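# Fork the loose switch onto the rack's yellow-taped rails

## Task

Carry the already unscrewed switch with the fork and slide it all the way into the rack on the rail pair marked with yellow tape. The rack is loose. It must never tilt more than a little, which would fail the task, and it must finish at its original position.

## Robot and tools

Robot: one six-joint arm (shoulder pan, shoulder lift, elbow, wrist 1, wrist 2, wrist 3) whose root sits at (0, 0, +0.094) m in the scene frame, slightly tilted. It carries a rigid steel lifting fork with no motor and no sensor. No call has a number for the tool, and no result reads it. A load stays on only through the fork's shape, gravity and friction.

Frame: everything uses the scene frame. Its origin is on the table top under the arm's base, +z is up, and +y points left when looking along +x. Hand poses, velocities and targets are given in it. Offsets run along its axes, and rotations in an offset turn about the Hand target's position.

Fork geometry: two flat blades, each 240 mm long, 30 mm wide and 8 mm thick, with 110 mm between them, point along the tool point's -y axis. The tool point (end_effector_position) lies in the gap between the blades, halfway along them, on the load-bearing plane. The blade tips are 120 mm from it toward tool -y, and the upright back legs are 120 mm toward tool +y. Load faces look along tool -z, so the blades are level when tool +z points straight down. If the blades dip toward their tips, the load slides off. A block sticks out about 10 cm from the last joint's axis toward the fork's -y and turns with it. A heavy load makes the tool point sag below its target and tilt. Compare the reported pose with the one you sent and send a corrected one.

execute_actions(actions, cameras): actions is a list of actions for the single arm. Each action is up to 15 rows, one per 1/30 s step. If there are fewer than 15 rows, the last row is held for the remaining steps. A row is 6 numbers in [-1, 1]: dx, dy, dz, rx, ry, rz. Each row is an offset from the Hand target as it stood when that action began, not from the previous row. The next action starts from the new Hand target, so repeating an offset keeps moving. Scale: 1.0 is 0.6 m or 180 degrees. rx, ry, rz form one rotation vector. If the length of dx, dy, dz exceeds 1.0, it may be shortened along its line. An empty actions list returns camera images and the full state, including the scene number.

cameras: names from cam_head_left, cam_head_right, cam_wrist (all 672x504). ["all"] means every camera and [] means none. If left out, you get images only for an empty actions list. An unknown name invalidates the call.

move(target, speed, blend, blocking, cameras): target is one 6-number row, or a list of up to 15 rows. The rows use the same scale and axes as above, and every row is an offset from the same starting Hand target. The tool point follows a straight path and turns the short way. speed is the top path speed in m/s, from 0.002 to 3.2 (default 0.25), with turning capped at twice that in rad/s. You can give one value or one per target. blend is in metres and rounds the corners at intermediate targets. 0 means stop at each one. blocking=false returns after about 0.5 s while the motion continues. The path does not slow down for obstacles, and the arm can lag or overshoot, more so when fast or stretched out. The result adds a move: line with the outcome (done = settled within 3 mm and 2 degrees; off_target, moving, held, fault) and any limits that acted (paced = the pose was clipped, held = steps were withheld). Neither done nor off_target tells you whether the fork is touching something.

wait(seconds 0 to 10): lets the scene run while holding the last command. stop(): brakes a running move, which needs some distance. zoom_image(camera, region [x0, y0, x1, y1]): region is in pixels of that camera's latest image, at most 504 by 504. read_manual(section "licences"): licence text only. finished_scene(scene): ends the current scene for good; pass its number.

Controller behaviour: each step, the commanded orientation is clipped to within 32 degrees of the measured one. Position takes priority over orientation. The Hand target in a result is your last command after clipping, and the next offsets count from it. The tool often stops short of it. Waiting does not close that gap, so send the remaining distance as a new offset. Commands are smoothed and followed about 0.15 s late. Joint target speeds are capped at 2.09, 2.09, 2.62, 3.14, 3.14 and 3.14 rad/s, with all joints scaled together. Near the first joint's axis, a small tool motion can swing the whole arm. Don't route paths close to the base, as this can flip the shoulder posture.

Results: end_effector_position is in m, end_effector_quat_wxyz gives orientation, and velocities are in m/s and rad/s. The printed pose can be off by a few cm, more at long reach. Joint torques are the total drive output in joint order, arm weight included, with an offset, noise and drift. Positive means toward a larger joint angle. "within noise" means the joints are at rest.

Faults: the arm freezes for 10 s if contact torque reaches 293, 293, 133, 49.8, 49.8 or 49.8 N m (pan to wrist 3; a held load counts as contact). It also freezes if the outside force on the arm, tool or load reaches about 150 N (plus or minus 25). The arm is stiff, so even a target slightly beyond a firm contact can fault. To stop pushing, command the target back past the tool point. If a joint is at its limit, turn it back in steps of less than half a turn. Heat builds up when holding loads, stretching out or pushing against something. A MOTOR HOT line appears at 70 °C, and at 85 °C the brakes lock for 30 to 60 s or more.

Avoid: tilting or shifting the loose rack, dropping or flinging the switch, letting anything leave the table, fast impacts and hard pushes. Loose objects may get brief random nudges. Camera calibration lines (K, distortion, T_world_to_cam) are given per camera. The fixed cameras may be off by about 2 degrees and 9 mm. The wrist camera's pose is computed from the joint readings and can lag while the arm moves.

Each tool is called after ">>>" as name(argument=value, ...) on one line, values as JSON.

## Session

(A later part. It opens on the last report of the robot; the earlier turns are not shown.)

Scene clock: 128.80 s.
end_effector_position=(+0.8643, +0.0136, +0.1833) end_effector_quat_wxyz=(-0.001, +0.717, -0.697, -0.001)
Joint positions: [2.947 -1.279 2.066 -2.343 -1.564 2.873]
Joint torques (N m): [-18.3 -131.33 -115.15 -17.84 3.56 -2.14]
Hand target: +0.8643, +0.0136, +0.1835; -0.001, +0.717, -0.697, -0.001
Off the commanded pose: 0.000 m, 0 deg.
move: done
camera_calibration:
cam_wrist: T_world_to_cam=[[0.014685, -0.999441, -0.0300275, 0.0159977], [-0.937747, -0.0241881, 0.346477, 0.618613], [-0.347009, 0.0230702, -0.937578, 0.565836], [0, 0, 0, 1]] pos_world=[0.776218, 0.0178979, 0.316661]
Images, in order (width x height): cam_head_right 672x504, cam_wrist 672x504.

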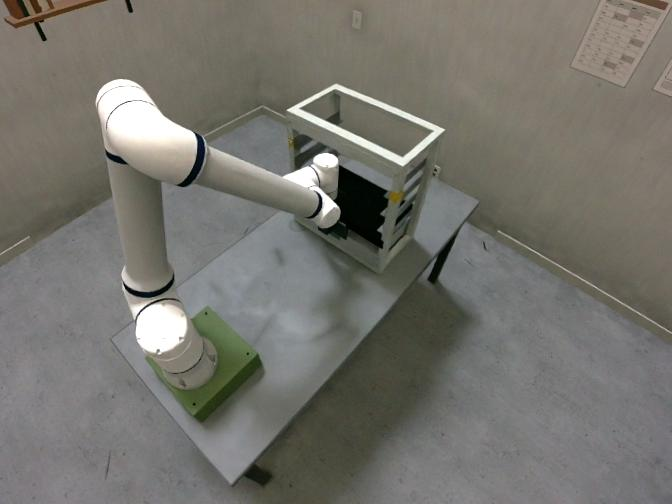

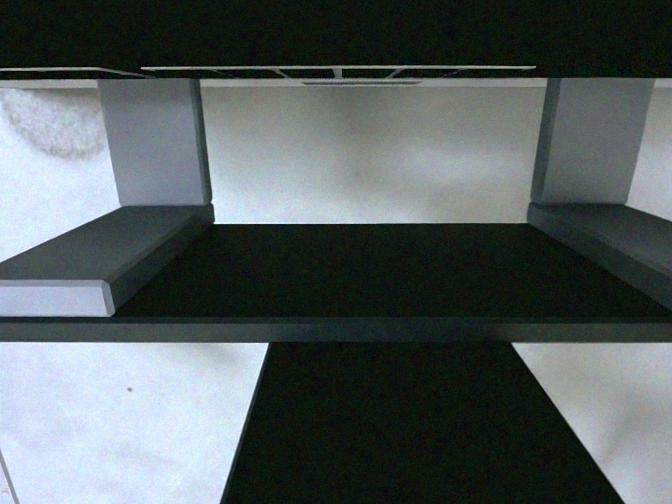

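>>> move(target=[[-0.1, -0.0028, 0, 0, 0, 0], [-0.5165, -0.0146, 0, 0, 0, 0]], speed=[0.06, 0.12], blend=[0.01, 0], cameras=["cam_wrist", "cam_head_right"])

>>> zoom_image(camera="cam_head_right", region=[230, 100, 440, 300])

>>> zoom_image(camera="cam_wrist", region=[0, 0, 340, 120])

>>> zoom_image(camera="cam_wrist", region=[332, 0, 672, 120])

Scene clock: 138.17 s.
end_effector_position=(+0.5545, +0.0049, +0.1835) end_effector_quat_wxyz=(-0.001, +0.717, -0.697, -0.001)
Joint positions: [2.734 -1.812 2.609 -2.351 -1.567 2.66]
Joint torques (N m): [-21.94 -57.49 -89.2 -17.45 5.19 -2.42]
Hand target: +0.5544, +0.0049, +0.1835; -0.001, +0.717, -0.697, -0.001
Off the commanded pose: 0.000 m, 0 deg.
move: done
camera_calibration:
cam_wrist: T_world_to_cam=[[0.014685, -0.999441, -0.0300275, 0.0117565], [-0.937747, -0.0241881, 0.346477, 0.327911], [-0.347009, 0.0230702, -0.937578, 0.458758], [0, 0, 0, 1]] pos_world=[0.466518, 0.00909788, 0.316861]
Images, in order (width x height): cam_head_right 672x504, cam_wrist 672x504.

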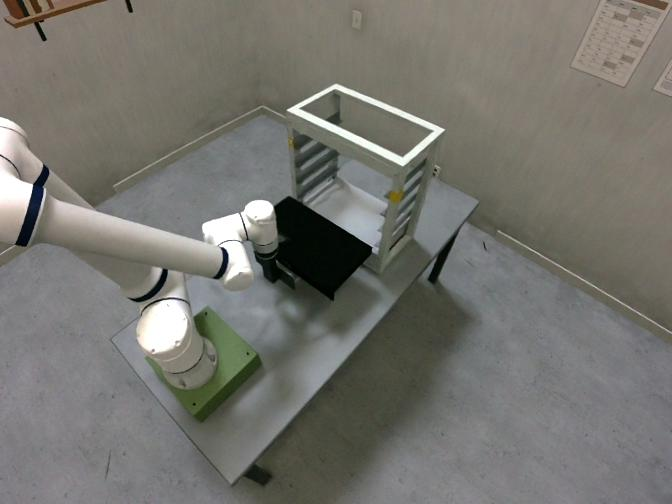

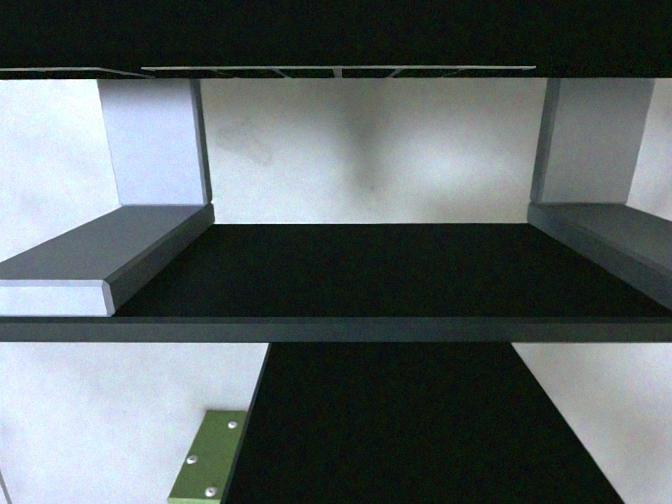

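Scaled by 2.400.

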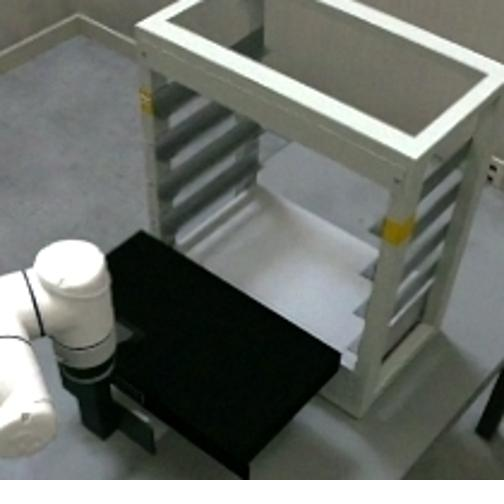

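Scaled by 1.482.

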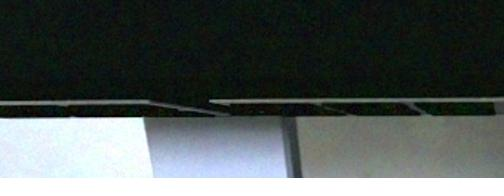

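Scaled by 1.482.

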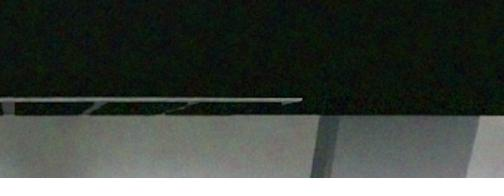

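>>> move(target=[0, 0, 0.4445, 0, 0, 0], speed=0.15, cameras=["all"])

>>> zoom_image(camera="cam_head_right", region=[240, 80, 440, 270])

>>> zoom_image(camera="cam_head_left", region=[240, 80, 440, 270])

>>> zoom_image(camera="cam_wrist", region=[0, 0, 340, 120])

>>> zoom_image(camera="cam_wrist", region=[332, 0, 672, 120])

Scene clock: 148.63 s.
end_effector_position=(+0.5544, +0.0049, +0.4500) end_effector_quat_wxyz=(-0.001, +0.717, -0.697, -0.001)
Joint positions: [2.733 -2.099 2.232 -1.688 -1.567 2.659]
Joint torques (N m): [-21.87 -46.32 -143.18 -17.61 1.66 -2.26]
Hand target: +0.5544, +0.0049, +0.4502; -0.001, +0.717, -0.697, -0.001
Off the commanded pose: 0.000 m, 0 deg.
move: done
camera_calibration:
cam_wrist: T_world_to_cam=[[0.014685, -0.999441, -0.0300275, 0.0197618], [-0.937747, -0.0241881, 0.346477, 0.235387], [-0.347009, 0.0230702, -0.937578, 0.708553], [0, 0, 0, 1]] pos_world=[0.466318, 0.00909788, 0.583361]

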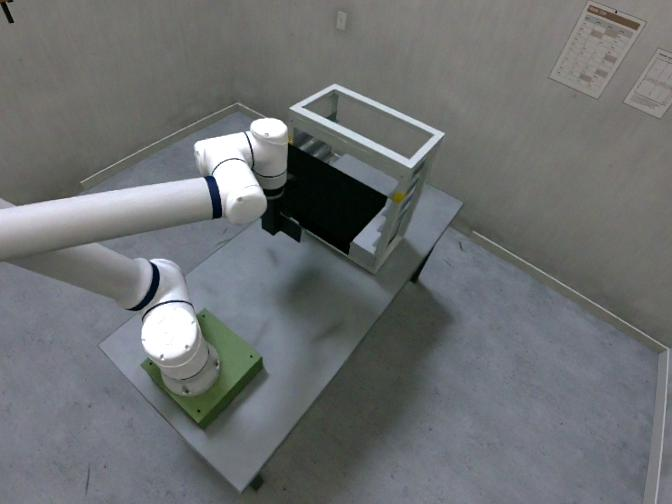

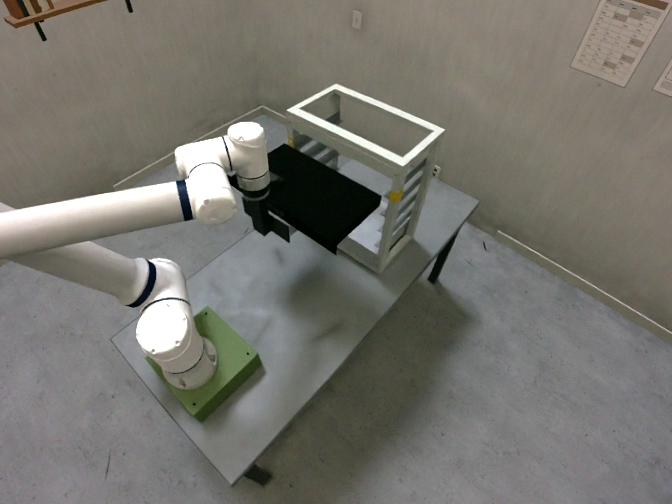

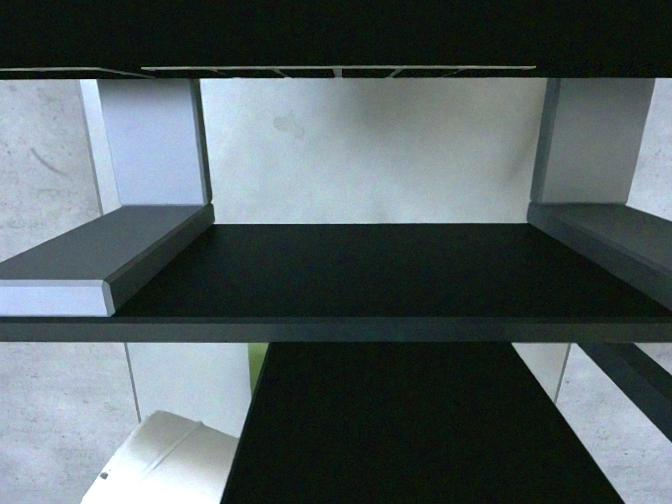

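Scaled by 2.520.

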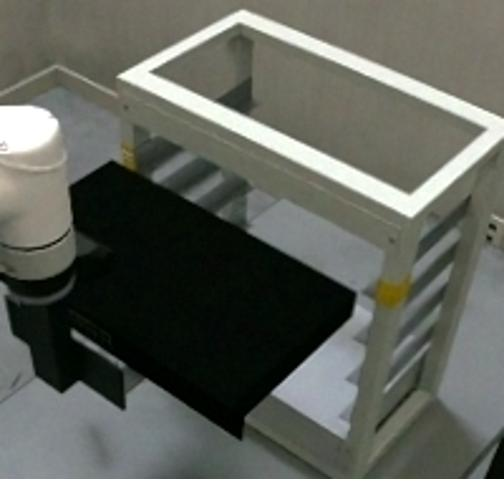

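Scaled by 2.520.

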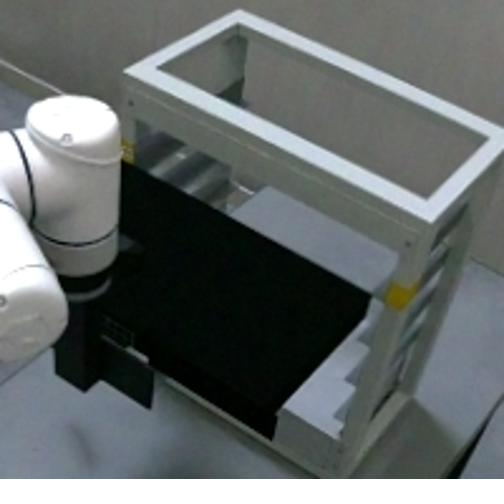

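Scaled by 1.482.

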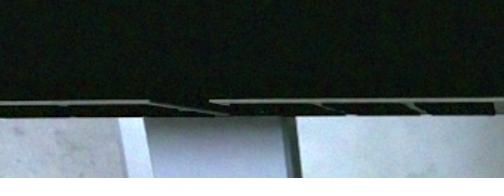

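Scaled by 1.482.

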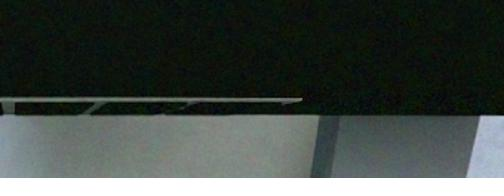

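>>> move(target=[[0.0833, 0.0024, 0, 0, 0, 0], [0.1333, 0.0038, 0, 0, 0, 0]], speed=[0.1, 0.03], blend=[0.005, 0], cameras=["all"])

>>> zoom_image(camera="cam_head_right", region=[270, 80, 440, 250])

>>> zoom_image(camera="cam_head_left", region=[270, 80, 440, 250])

>>> zoom_image(camera="cam_wrist", region=[0, 0, 340, 120])

>>> zoom_image(camera="cam_wrist", region=[332, 0, 672, 120])

Scene clock: 154.43 s.
end_effector_position=(+0.6342, +0.0071, +0.4502) end_effector_quat_wxyz=(-0.001, +0.717, -0.697, -0.001)
Joint positions: [2.815 -1.928 2.143 -1.77 -1.566 2.741]
Joint torques (N m): [10.59 -37.92 -142.93 -22.5 3.95 3.38]
Hand target: +0.6344, +0.0071, +0.4502; -0.001, +0.717, -0.697, -0.001
Off the commanded pose: 0.000 m, 0 deg.
move: done
camera_calibration:
cam_wrist: T_world_to_cam=[[0.014685, -0.999441, -0.0300275, 0.0208947], [-0.937747, -0.0241881, 0.346477, 0.310206], [-0.347009, 0.0230702, -0.937578, 0.736379], [0, 0, 0, 1]] pos_world=[0.546118, 0.0113979, 0.583561]

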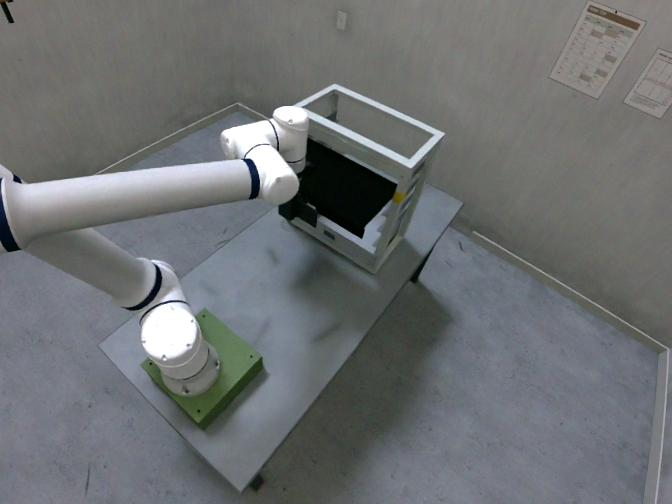

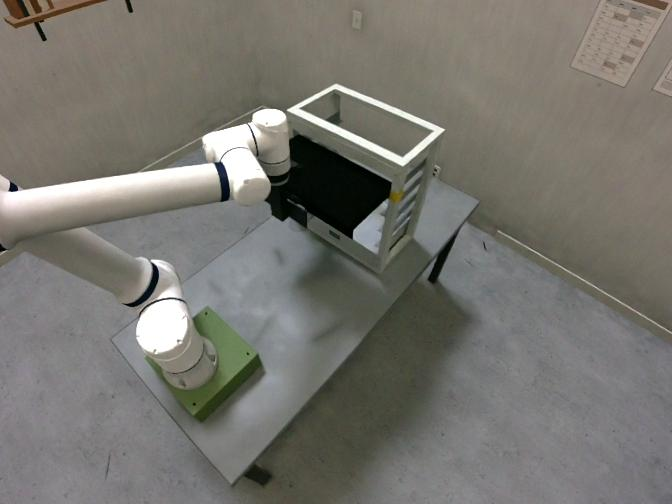

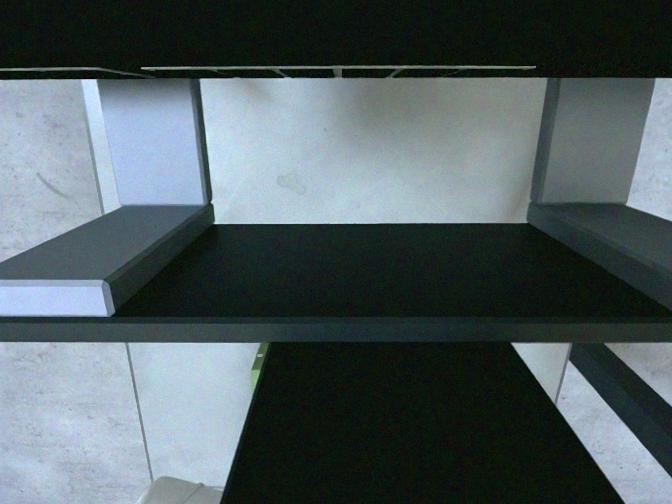

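Scaled by 2.965.

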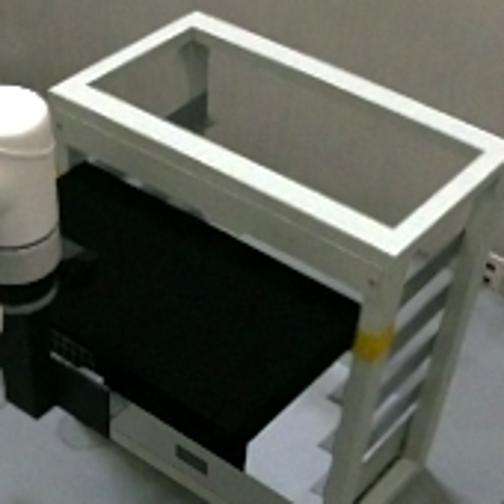

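Scaled by 2.965.

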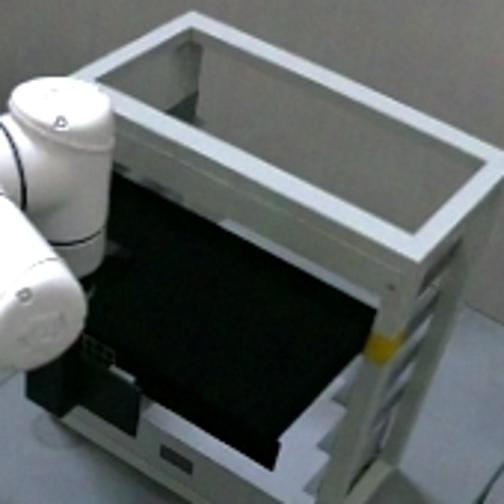

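Scaled by 1.482.

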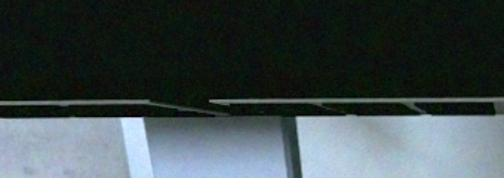

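Scaled by 1.482.

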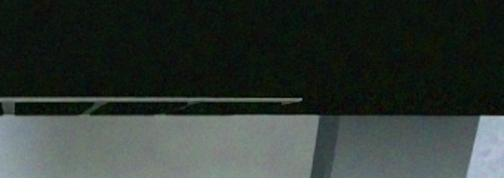

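>>> move(target=[0.025, 0.0007, 0, 0, 0, 0], speed=0.03, cameras=["cam_wrist"])

>>> zoom_image(camera="cam_wrist", region=[0, 0, 340, 120])

>>> zoom_image(camera="cam_wrist", region=[332, 0, 672, 120])

Scene clock: 158.47 s.
end_effector_position=(+0.6492, +0.0076, +0.4502) end_effector_quat_wxyz=(-0.001, +0.717, -0.697, -0.001)
Joint positions: [2.828 -1.898 2.124 -1.781 -1.566 2.753]
Joint torques (N m): [9.9 -40.8 -142.18 -22.64 4.23 3.63]
Hand target: +0.6494, +0.0076, +0.4502; -0.001, +0.717, -0.697, -0.001
Off the commanded pose: 0.000 m, 0 deg.
move: done
camera_calibration:
cam_wrist: T_world_to_cam=[[0.014685, -0.999441, -0.0300275, 0.0210742], [-0.937747, -0.0241881, 0.346477, 0.324281], [-0.347009, 0.0230702, -0.937578, 0.741575], [0, 0, 0, 1]] pos_world=[0.561118, 0.0117979, 0.583561]
Images, in order (width x height): cam_wrist 672x504.

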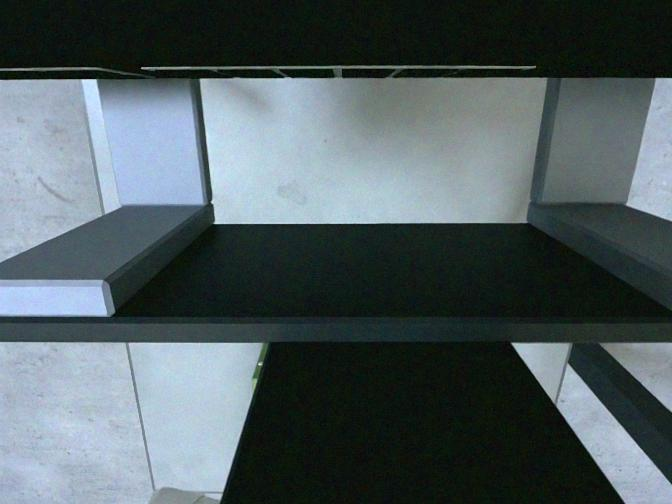

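Scaled by 1.482.

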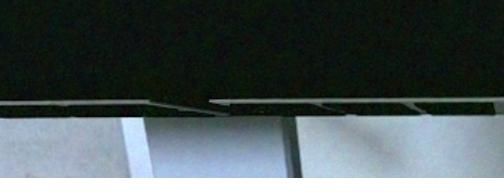

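Scaled by 1.482.

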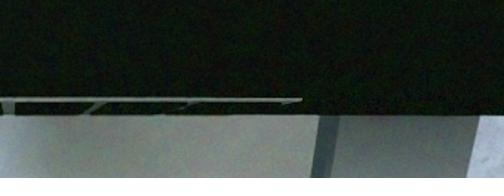

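>>> move(target=[[0.1, 0.0028, 0, 0, 0, 0], [0.271, 0.0077, 0, 0, 0, 0]], speed=[0.05, 0.08], blend=[0.005, 0], cameras=["all"])

>>> zoom_image(camera="cam_head_right", region=[270, 80, 440, 250])

>>> zoom_image(camera="cam_head_left", region=[270, 80, 440, 250])

>>> zoom_image(camera="cam_wrist", region=[0, 0, 340, 120])

>>> zoom_image(camera="cam_wrist", region=[332, 0, 672, 120])

Scene clock: 166.80 s.
end_effector_position=(+0.8118, +0.0122, +0.4502) end_effector_quat_wxyz=(-0.001, +0.717, -0.697, -0.001)
Joint positions: [2.924 -1.6 1.889 -1.844 -1.564 2.85]
Joint torques (N m): [9.29 -79.03 -141.66 -22.57 1.7 3.47]
Hand target: +0.8120, +0.0122, +0.4502; -0.001, +0.717, -0.697, -0.001
Off the commanded pose: 0.000 m, 0 deg.
move: done
camera_calibration:
cam_wrist: T_world_to_cam=[[0.014685, -0.999441, -0.0300275, 0.0232838], [-0.937747, -0.0241881, 0.346477, 0.47687], [-0.347009, 0.0230702, -0.937578, 0.797892], [0, 0, 0, 1]] pos_world=[0.723718, 0.0163979, 0.583561]

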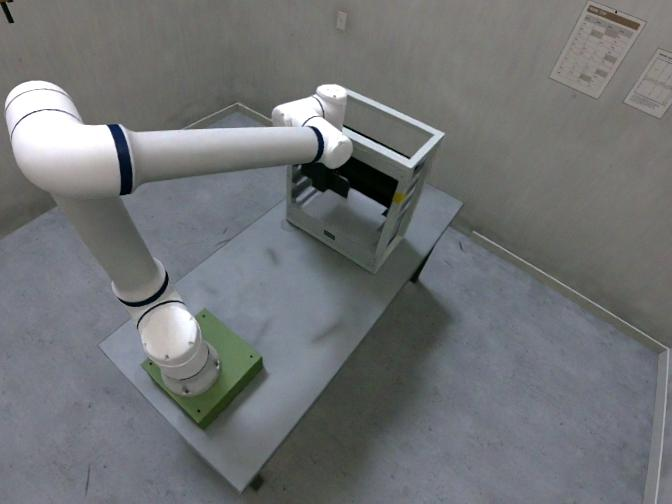

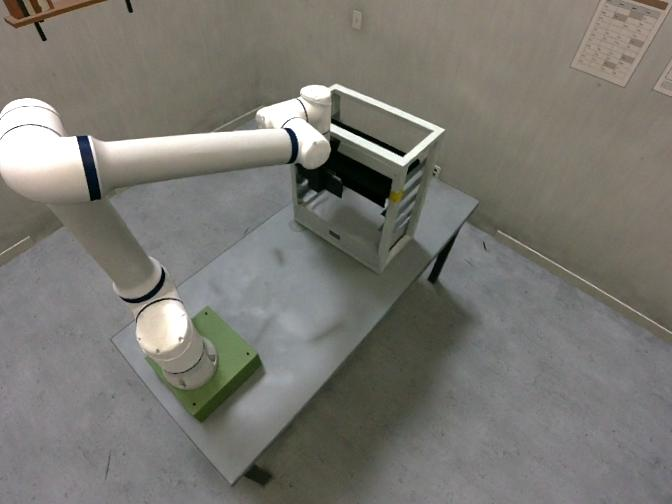

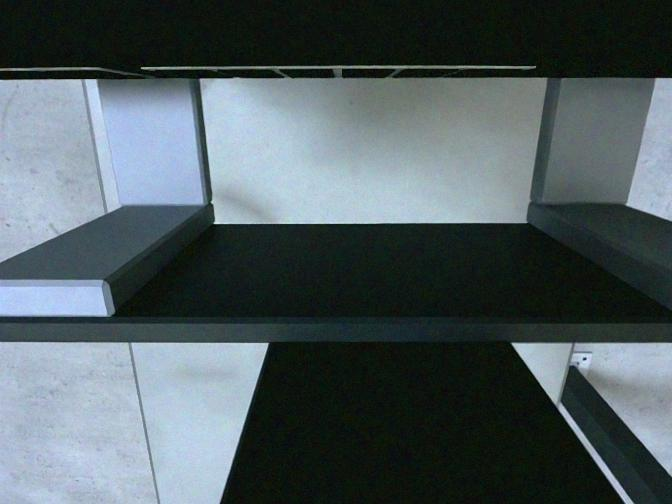

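Scaled by 2.965.

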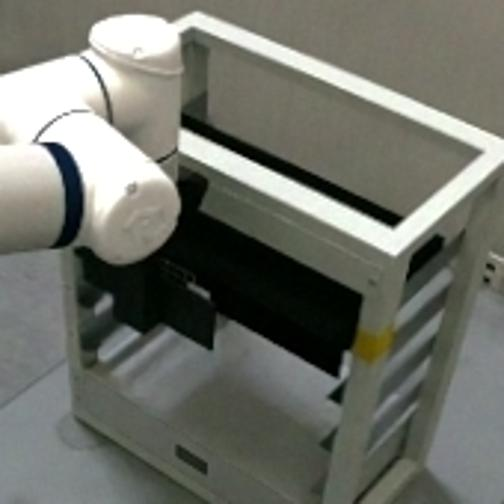

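Scaled by 2.965.

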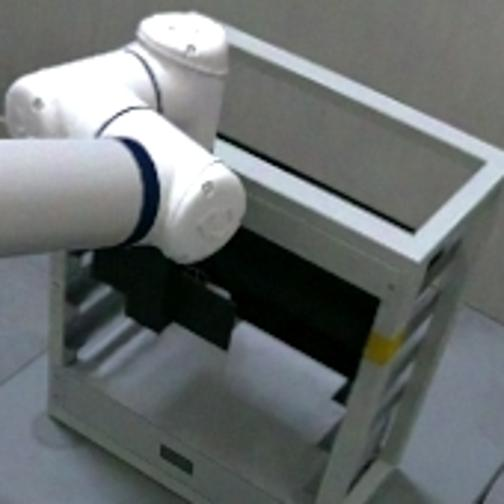

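Scaled by 1.482.

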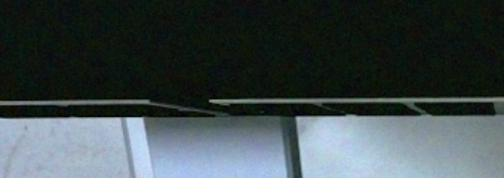

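Scaled by 1.482.

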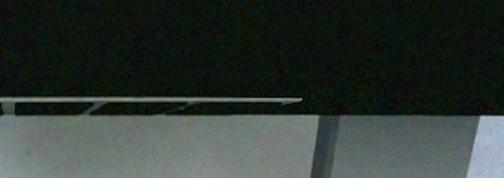

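>>> move(target=[[0, 0, -0.0217, 0, 0, 0], [0, 0, -0.045, 0, 0, 0]], speed=[0.02, 0.03], cameras=["cam_wrist"])

>>> zoom_image(camera="cam_wrist", region=[332, 0, 672, 120])

Scene clock: 171.70 s.
end_effector_position=(+0.8120, +0.0122, +0.4234) end_effector_quat_wxyz=(-0.001, +0.717, -0.697, -0.001)
Joint positions: [2.924 -1.586 1.925 -1.894 -1.564 2.85]
Joint torques (N m): [8.82 -48.42 -73.57 -10.16 -0.65 3.65]
Hand target: +0.8120, +0.0122, +0.4232; -0.001, +0.717, -0.697, -0.001
Off the commanded pose: 0.000 m, 0 deg.
move: done
camera_calibration:
cam_wrist: T_world_to_cam=[[0.014685, -0.999441, -0.0300275, 0.0224761], [-0.937747, -0.0241881, 0.346477, 0.486343], [-0.347009, 0.0230702, -0.937578, 0.772835], [0, 0, 0, 1]] pos_world=[0.723918, 0.0163979, 0.556761]
Images, in order (width x height): cam_wrist 672x504.

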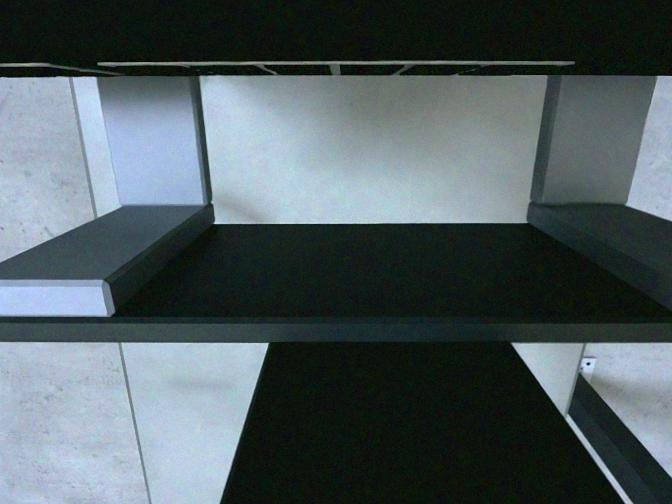

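Scaled by 1.482.

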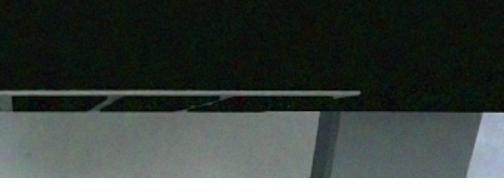

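>>> move(target=[[-0.4033, -0.0114, 0, 0, 0, 0], [-0.4033, -0.0114, 0.069, 0, 0, 0]], speed=0.15, cameras=["all"])

>>> zoom_image(camera="cam_head_right", region=[250, 80, 440, 270])

>>> zoom_image(camera="cam_head_left", region=[250, 80, 440, 270])

Scene clock: 181.03 s.
end_effector_position=(+0.5700, +0.0054, +0.4644) end_effector_quat_wxyz=(-0.001, +0.717, -0.697, -0.001) end_effector_velocity=(+0.000, +0.000, +0.002) end_effector_angular_velocity=(+0.000, +0.001, +0.000)
Joint positions: [2.752 -2.068 2.193 -1.679 -1.567 2.678]
Joint velocities: [0 0 -0.003 0.005 0 0]
Joint torques (N m): [-21.22 -28.02 -101.79 -5.42 -0.16 -2.34]
Hand target: +0.5700, +0.0053, +0.4646; -0.001, +0.717, -0.697, -0.001
Off the commanded pose: 0.000 m, 0 deg.
move: done
camera_calibration:
cam_wrist: T_world_to_cam=[[0.014685, -0.999441, -0.0300275, 0.0204648], [-0.937747, -0.0241881, 0.346477, 0.245039], [-0.347009, 0.0230702, -0.937578, 0.727456], [0, 0, 0, 1]] pos_world=[0.481918, 0.00959788, 0.597761]

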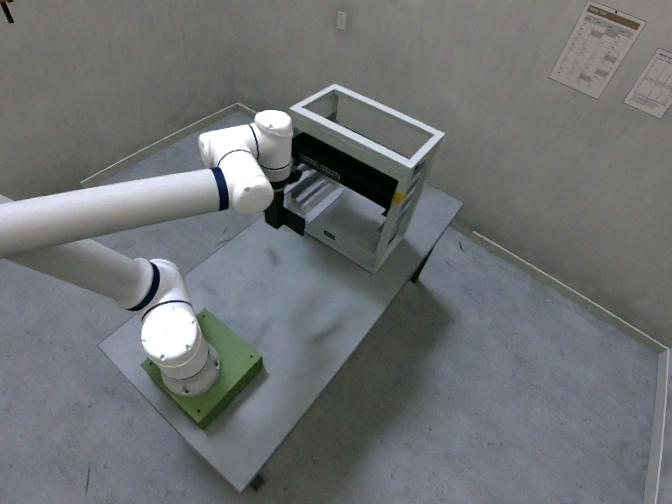

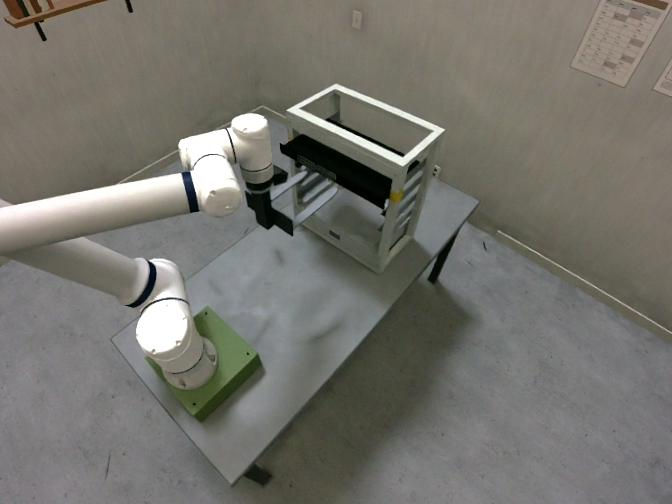

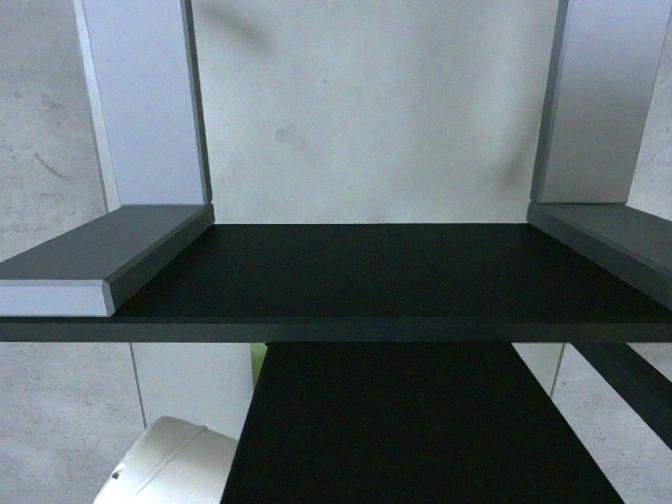

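Scaled by 2.653.

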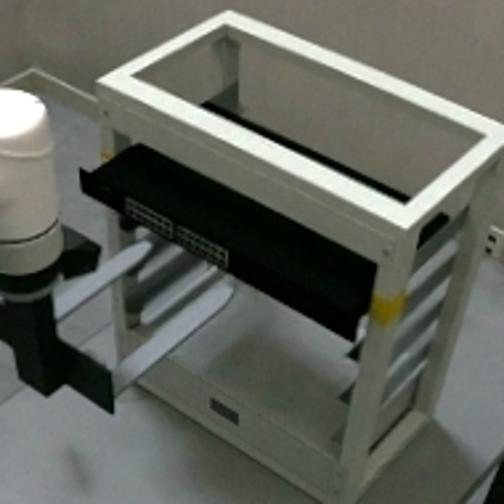

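Scaled by 2.653.

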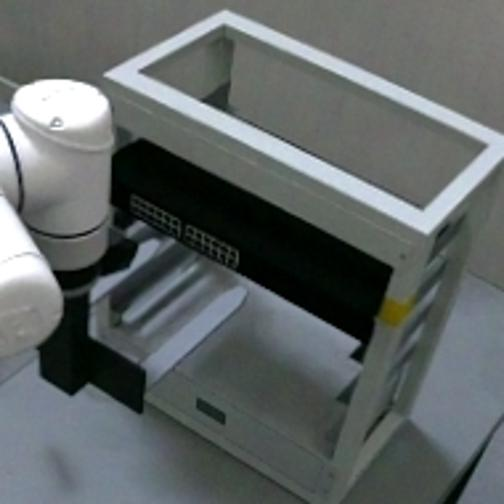

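>>> move(target=[[0.0417, 0.0012, 0, 0, 0, 0], [0.1167, 0.0033, 0, 0, 0, 0]], speed=[0.08, 0.03], blend=[0.003, 0], cameras=["all"])

>>> zoom_image(camera="cam_head_right", region=[270, 80, 440, 250])

>>> zoom_image(camera="cam_head_left", region=[270, 80, 440, 250])

Scene clock: 186.73 s.
end_effector_position=(+0.6398, +0.0073, +0.4646) end_effector_quat_wxyz=(-0.001, +0.717, -0.697, -0.001)
Joint positions: [2.82 -1.922 2.113 -1.746 -1.566 2.746]
Joint torques (N m): [9.44 -14.79 -113.83 -16.85 3.82 3.46]
Hand target: +0.6400, +0.0073, +0.4646; -0.001, +0.717, -0.697, -0.001
Off the commanded pose: 0.000 m, 0 deg.
move: done
camera_calibration:
cam_wrist: T_world_to_cam=[[0.014685, -0.999441, -0.0300275, 0.0213433], [-0.937747, -0.0241881, 0.346477, 0.310564], [-0.347009, 0.0230702, -0.937578, 0.751856], [0, 0, 0, 1]] pos_world=[0.551818, 0.0114979, 0.597961]

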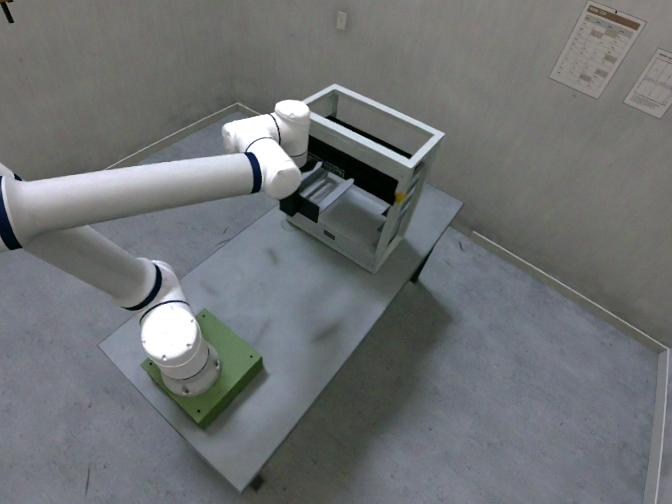

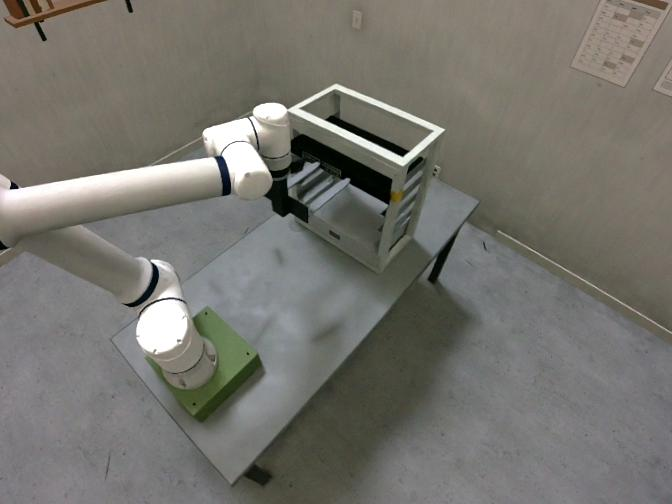

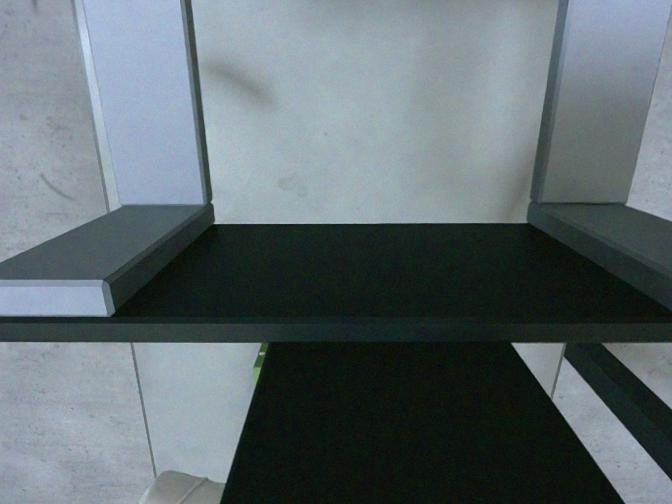

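Scaled by 2.965.

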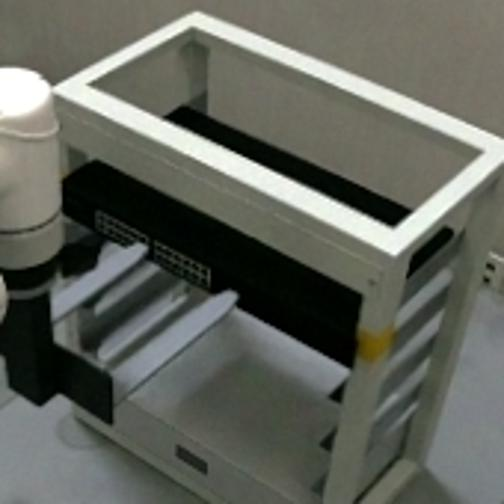

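Scaled by 2.965.

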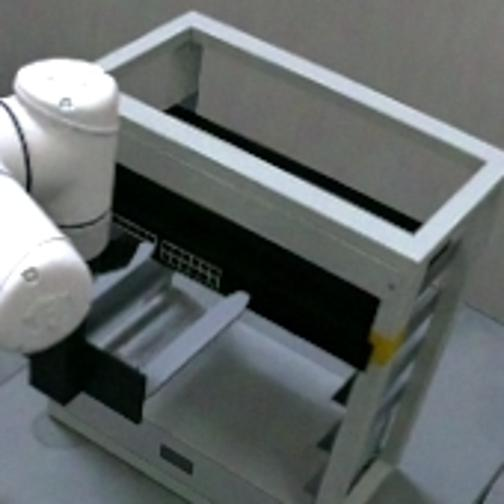

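>>> move(target=[0.0233, 0.0007, 0, 0, 0, 0], speed=0.02, cameras=["cam_head_right"])

>>> zoom_image(camera="cam_head_right", region=[270, 80, 440, 250])

>>> move(target=[0.0025, 0.0001, 0, 0, 0, 0], speed=0.01)

>>> move(target=[0.0025, 0.0001, 0, 0, 0, 0], speed=0.01)

Scene clock: 193.10 s.
end_effector_position=(+0.6538, +0.0077, +0.4646) end_effector_quat_wxyz=(-0.001, +0.717, -0.697, -0.001)
Joint positions: [2.831 -1.895 2.096 -1.757 -1.566 2.757]
Joint torques (N m): [10.91 -14.49 -112.91 -16.15 3.98 3.47]
Hand target: +0.6540, +0.0077, +0.4646; -0.001, +0.717, -0.697, -0.001
Off the commanded pose: 0.000 m, 0 deg.
move: done
Images, in order (width x height): cam_head_right 672x504.

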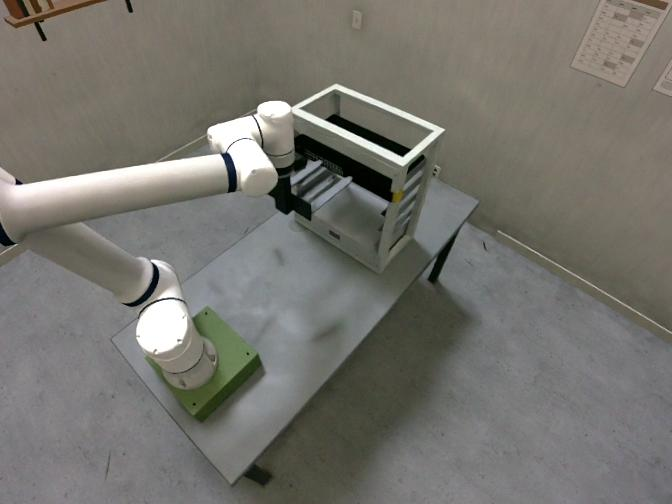

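Scaled by 2.965.

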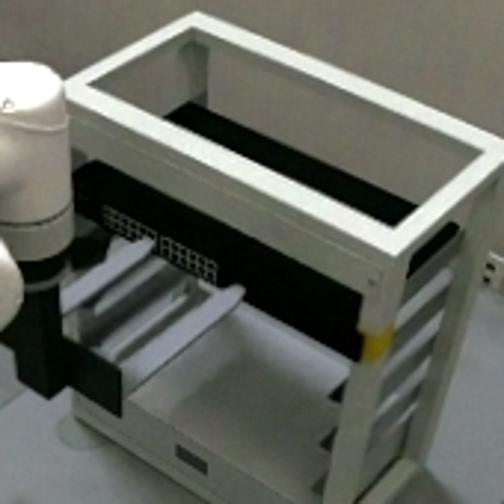

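Scene clock: 193.80 s.
end_effector_position=(+0.6554, +0.0078, +0.4646) end_effector_quat_wxyz=(-0.001, +0.717, -0.697, -0.001)
Joint positions: [2.833 -1.891 2.094 -1.758 -1.566 2.758]
Joint torques (N m): [10.12 -15.82 -113.42 -16.93 4.03 3.46]
Hand target: +0.6555, +0.0078, +0.4646; -0.001, +0.717, -0.697, -0.001
Off the commanded pose: 0.000 m, 0 deg.
move: done

Scene clock: 194.50 s.
end_effector_position=(+0.6569, +0.0079, +0.4646) end_effector_quat_wxyz=(-0.001, +0.717, -0.697, -0.001)
Joint positions: [2.834 -1.888 2.092 -1.759 -1.566 2.76]
Joint torques (N m): [9.69 -16.13 -113.27 -16.77 4 3.43]
Hand target: +0.6570, +0.0079, +0.4646; -0.001, +0.717, -0.697, -0.001
Off the commanded pose: 0.000 m, 0 deg.
move: done

>>> move(target=[0.0017, 0.00005, 0, 0, 0, 0], speed=0.006)

>>> move(target=[0.0017, 0.00005, 0, 0, 0, 0], speed=0.006, cameras=["cam_head_right", "cam_head_left"])

>>> zoom_image(camera="cam_head_right", region=[350, 160, 430, 240])

>>> zoom_image(camera="cam_head_left", region=[350, 160, 430, 240])

>>> zoom_image(camera="cam_head_right", region=[280, 120, 360, 200])

Scene clock: 200.30 s.
end_effector_position=(+0.6579, +0.0079, +0.4646) end_effector_quat_wxyz=(-0.001, +0.717, -0.697, -0.001)
Joint positions: [2.835 -1.886 2.091 -1.76 -1.566 2.76]
Joint torques (N m): [9.54 -14.57 -113.26 -16.71 3.87 3.3]
Hand target: +0.6580, +0.0079, +0.4646; -0.001, +0.717, -0.697, -0.001
Off the commanded pose: 0.000 m, 0 deg.
move: done

Scene clock: 201.00 s.
end_effector_position=(+0.6590, +0.0079, +0.4646) end_effector_quat_wxyz=(-0.001, +0.717, -0.697, -0.001)
Joint positions: [2.835 -1.884 2.09 -1.76 -1.566 2.761]
Joint torques (N m): [10.57 -14.56 -112.54 -16.82 3.9 3.27]
Hand target: +0.6590, +0.0079, +0.4646; -0.001, +0.717, -0.697, -0.001
Off the commanded pose: 0.000 m, 0 deg.
move: done
Images, in order (width x height): cam_head_left 672x504, cam_head_right 672x504.

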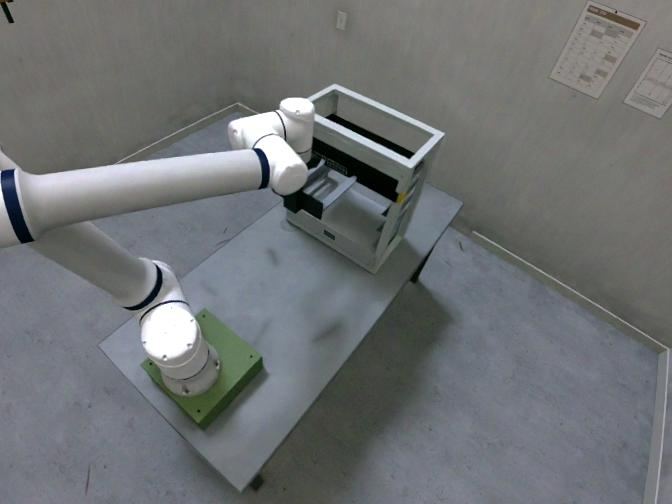

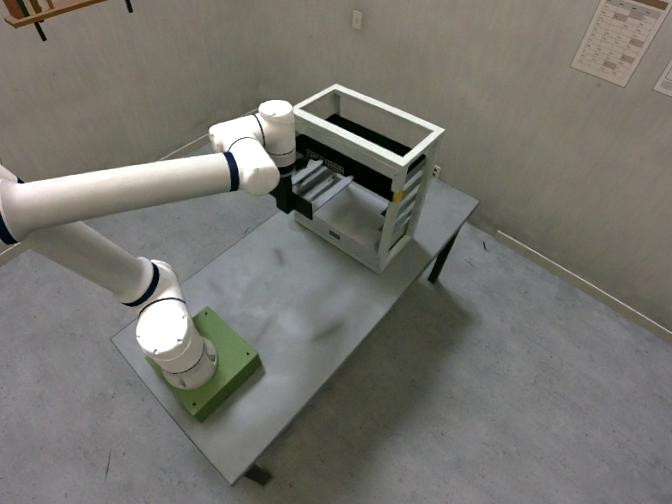

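Scaled by 6.300.

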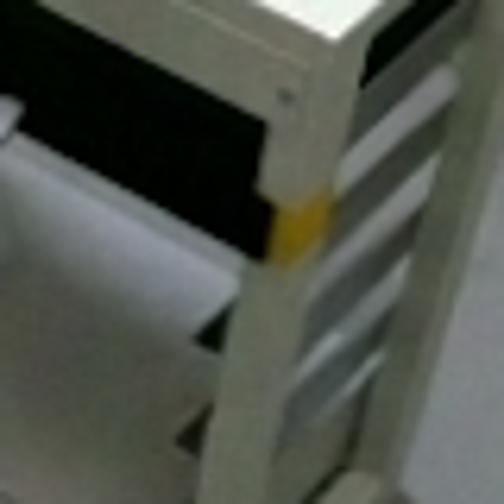

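Scaled by 6.300.

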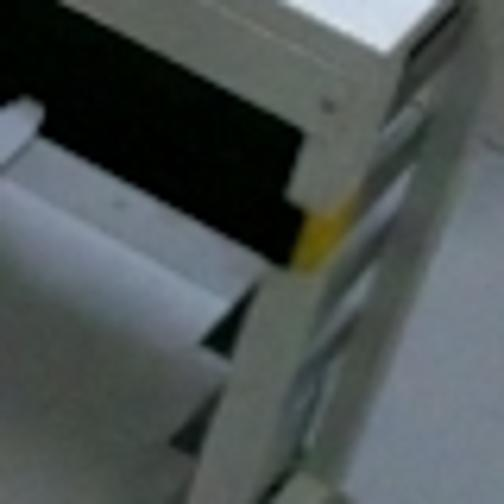

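Scaled by 6.300.

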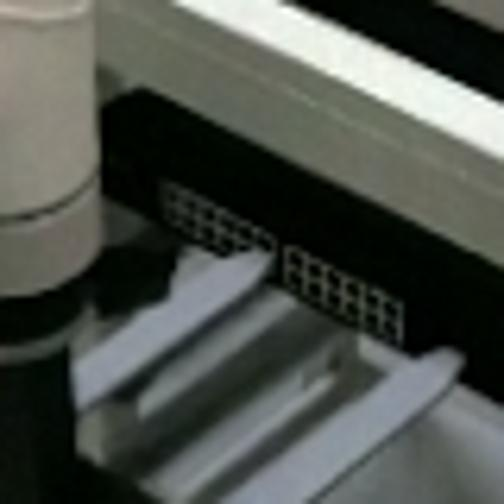

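>>> move(target=[0.0013, 0.00004, 0, 0, 0, 0], speed=0.005)

>>> move(target=[0.0013, 0.00004, 0, 0, 0, 0], speed=0.005)

Scene clock: 204.13 s.
end_effector_position=(+0.6598, +0.0079, +0.4646) end_effector_quat_wxyz=(-0.001, +0.717, -0.697, -0.001)
Joint positions: [2.836 -1.883 2.089 -1.761 -1.566 2.762]
Joint torques (N m): [9.87 -15.59 -112.46 -16.63 3.95 3.54]
Hand target: +0.6598, +0.0079, +0.4646; -0.001, +0.717, -0.697, -0.001
Off the commanded pose: 0.000 m, 0 deg.
move: done

Scene clock: 204.83 s.
end_effector_position=(+0.6605, +0.0080, +0.4646) end_effector_quat_wxyz=(-0.001, +0.717, -0.697, -0.001)
Joint positions: [2.837 -1.881 2.088 -1.761 -1.566 2.762]
Joint torques (N m): [9.68 -16.02 -113.21 -16.75 3.88 3.34]
Hand target: +0.6606, +0.0080, +0.4646; -0.001, +0.717, -0.697, -0.001
Off the commanded pose: 0.000 m, 0 deg.
move: done


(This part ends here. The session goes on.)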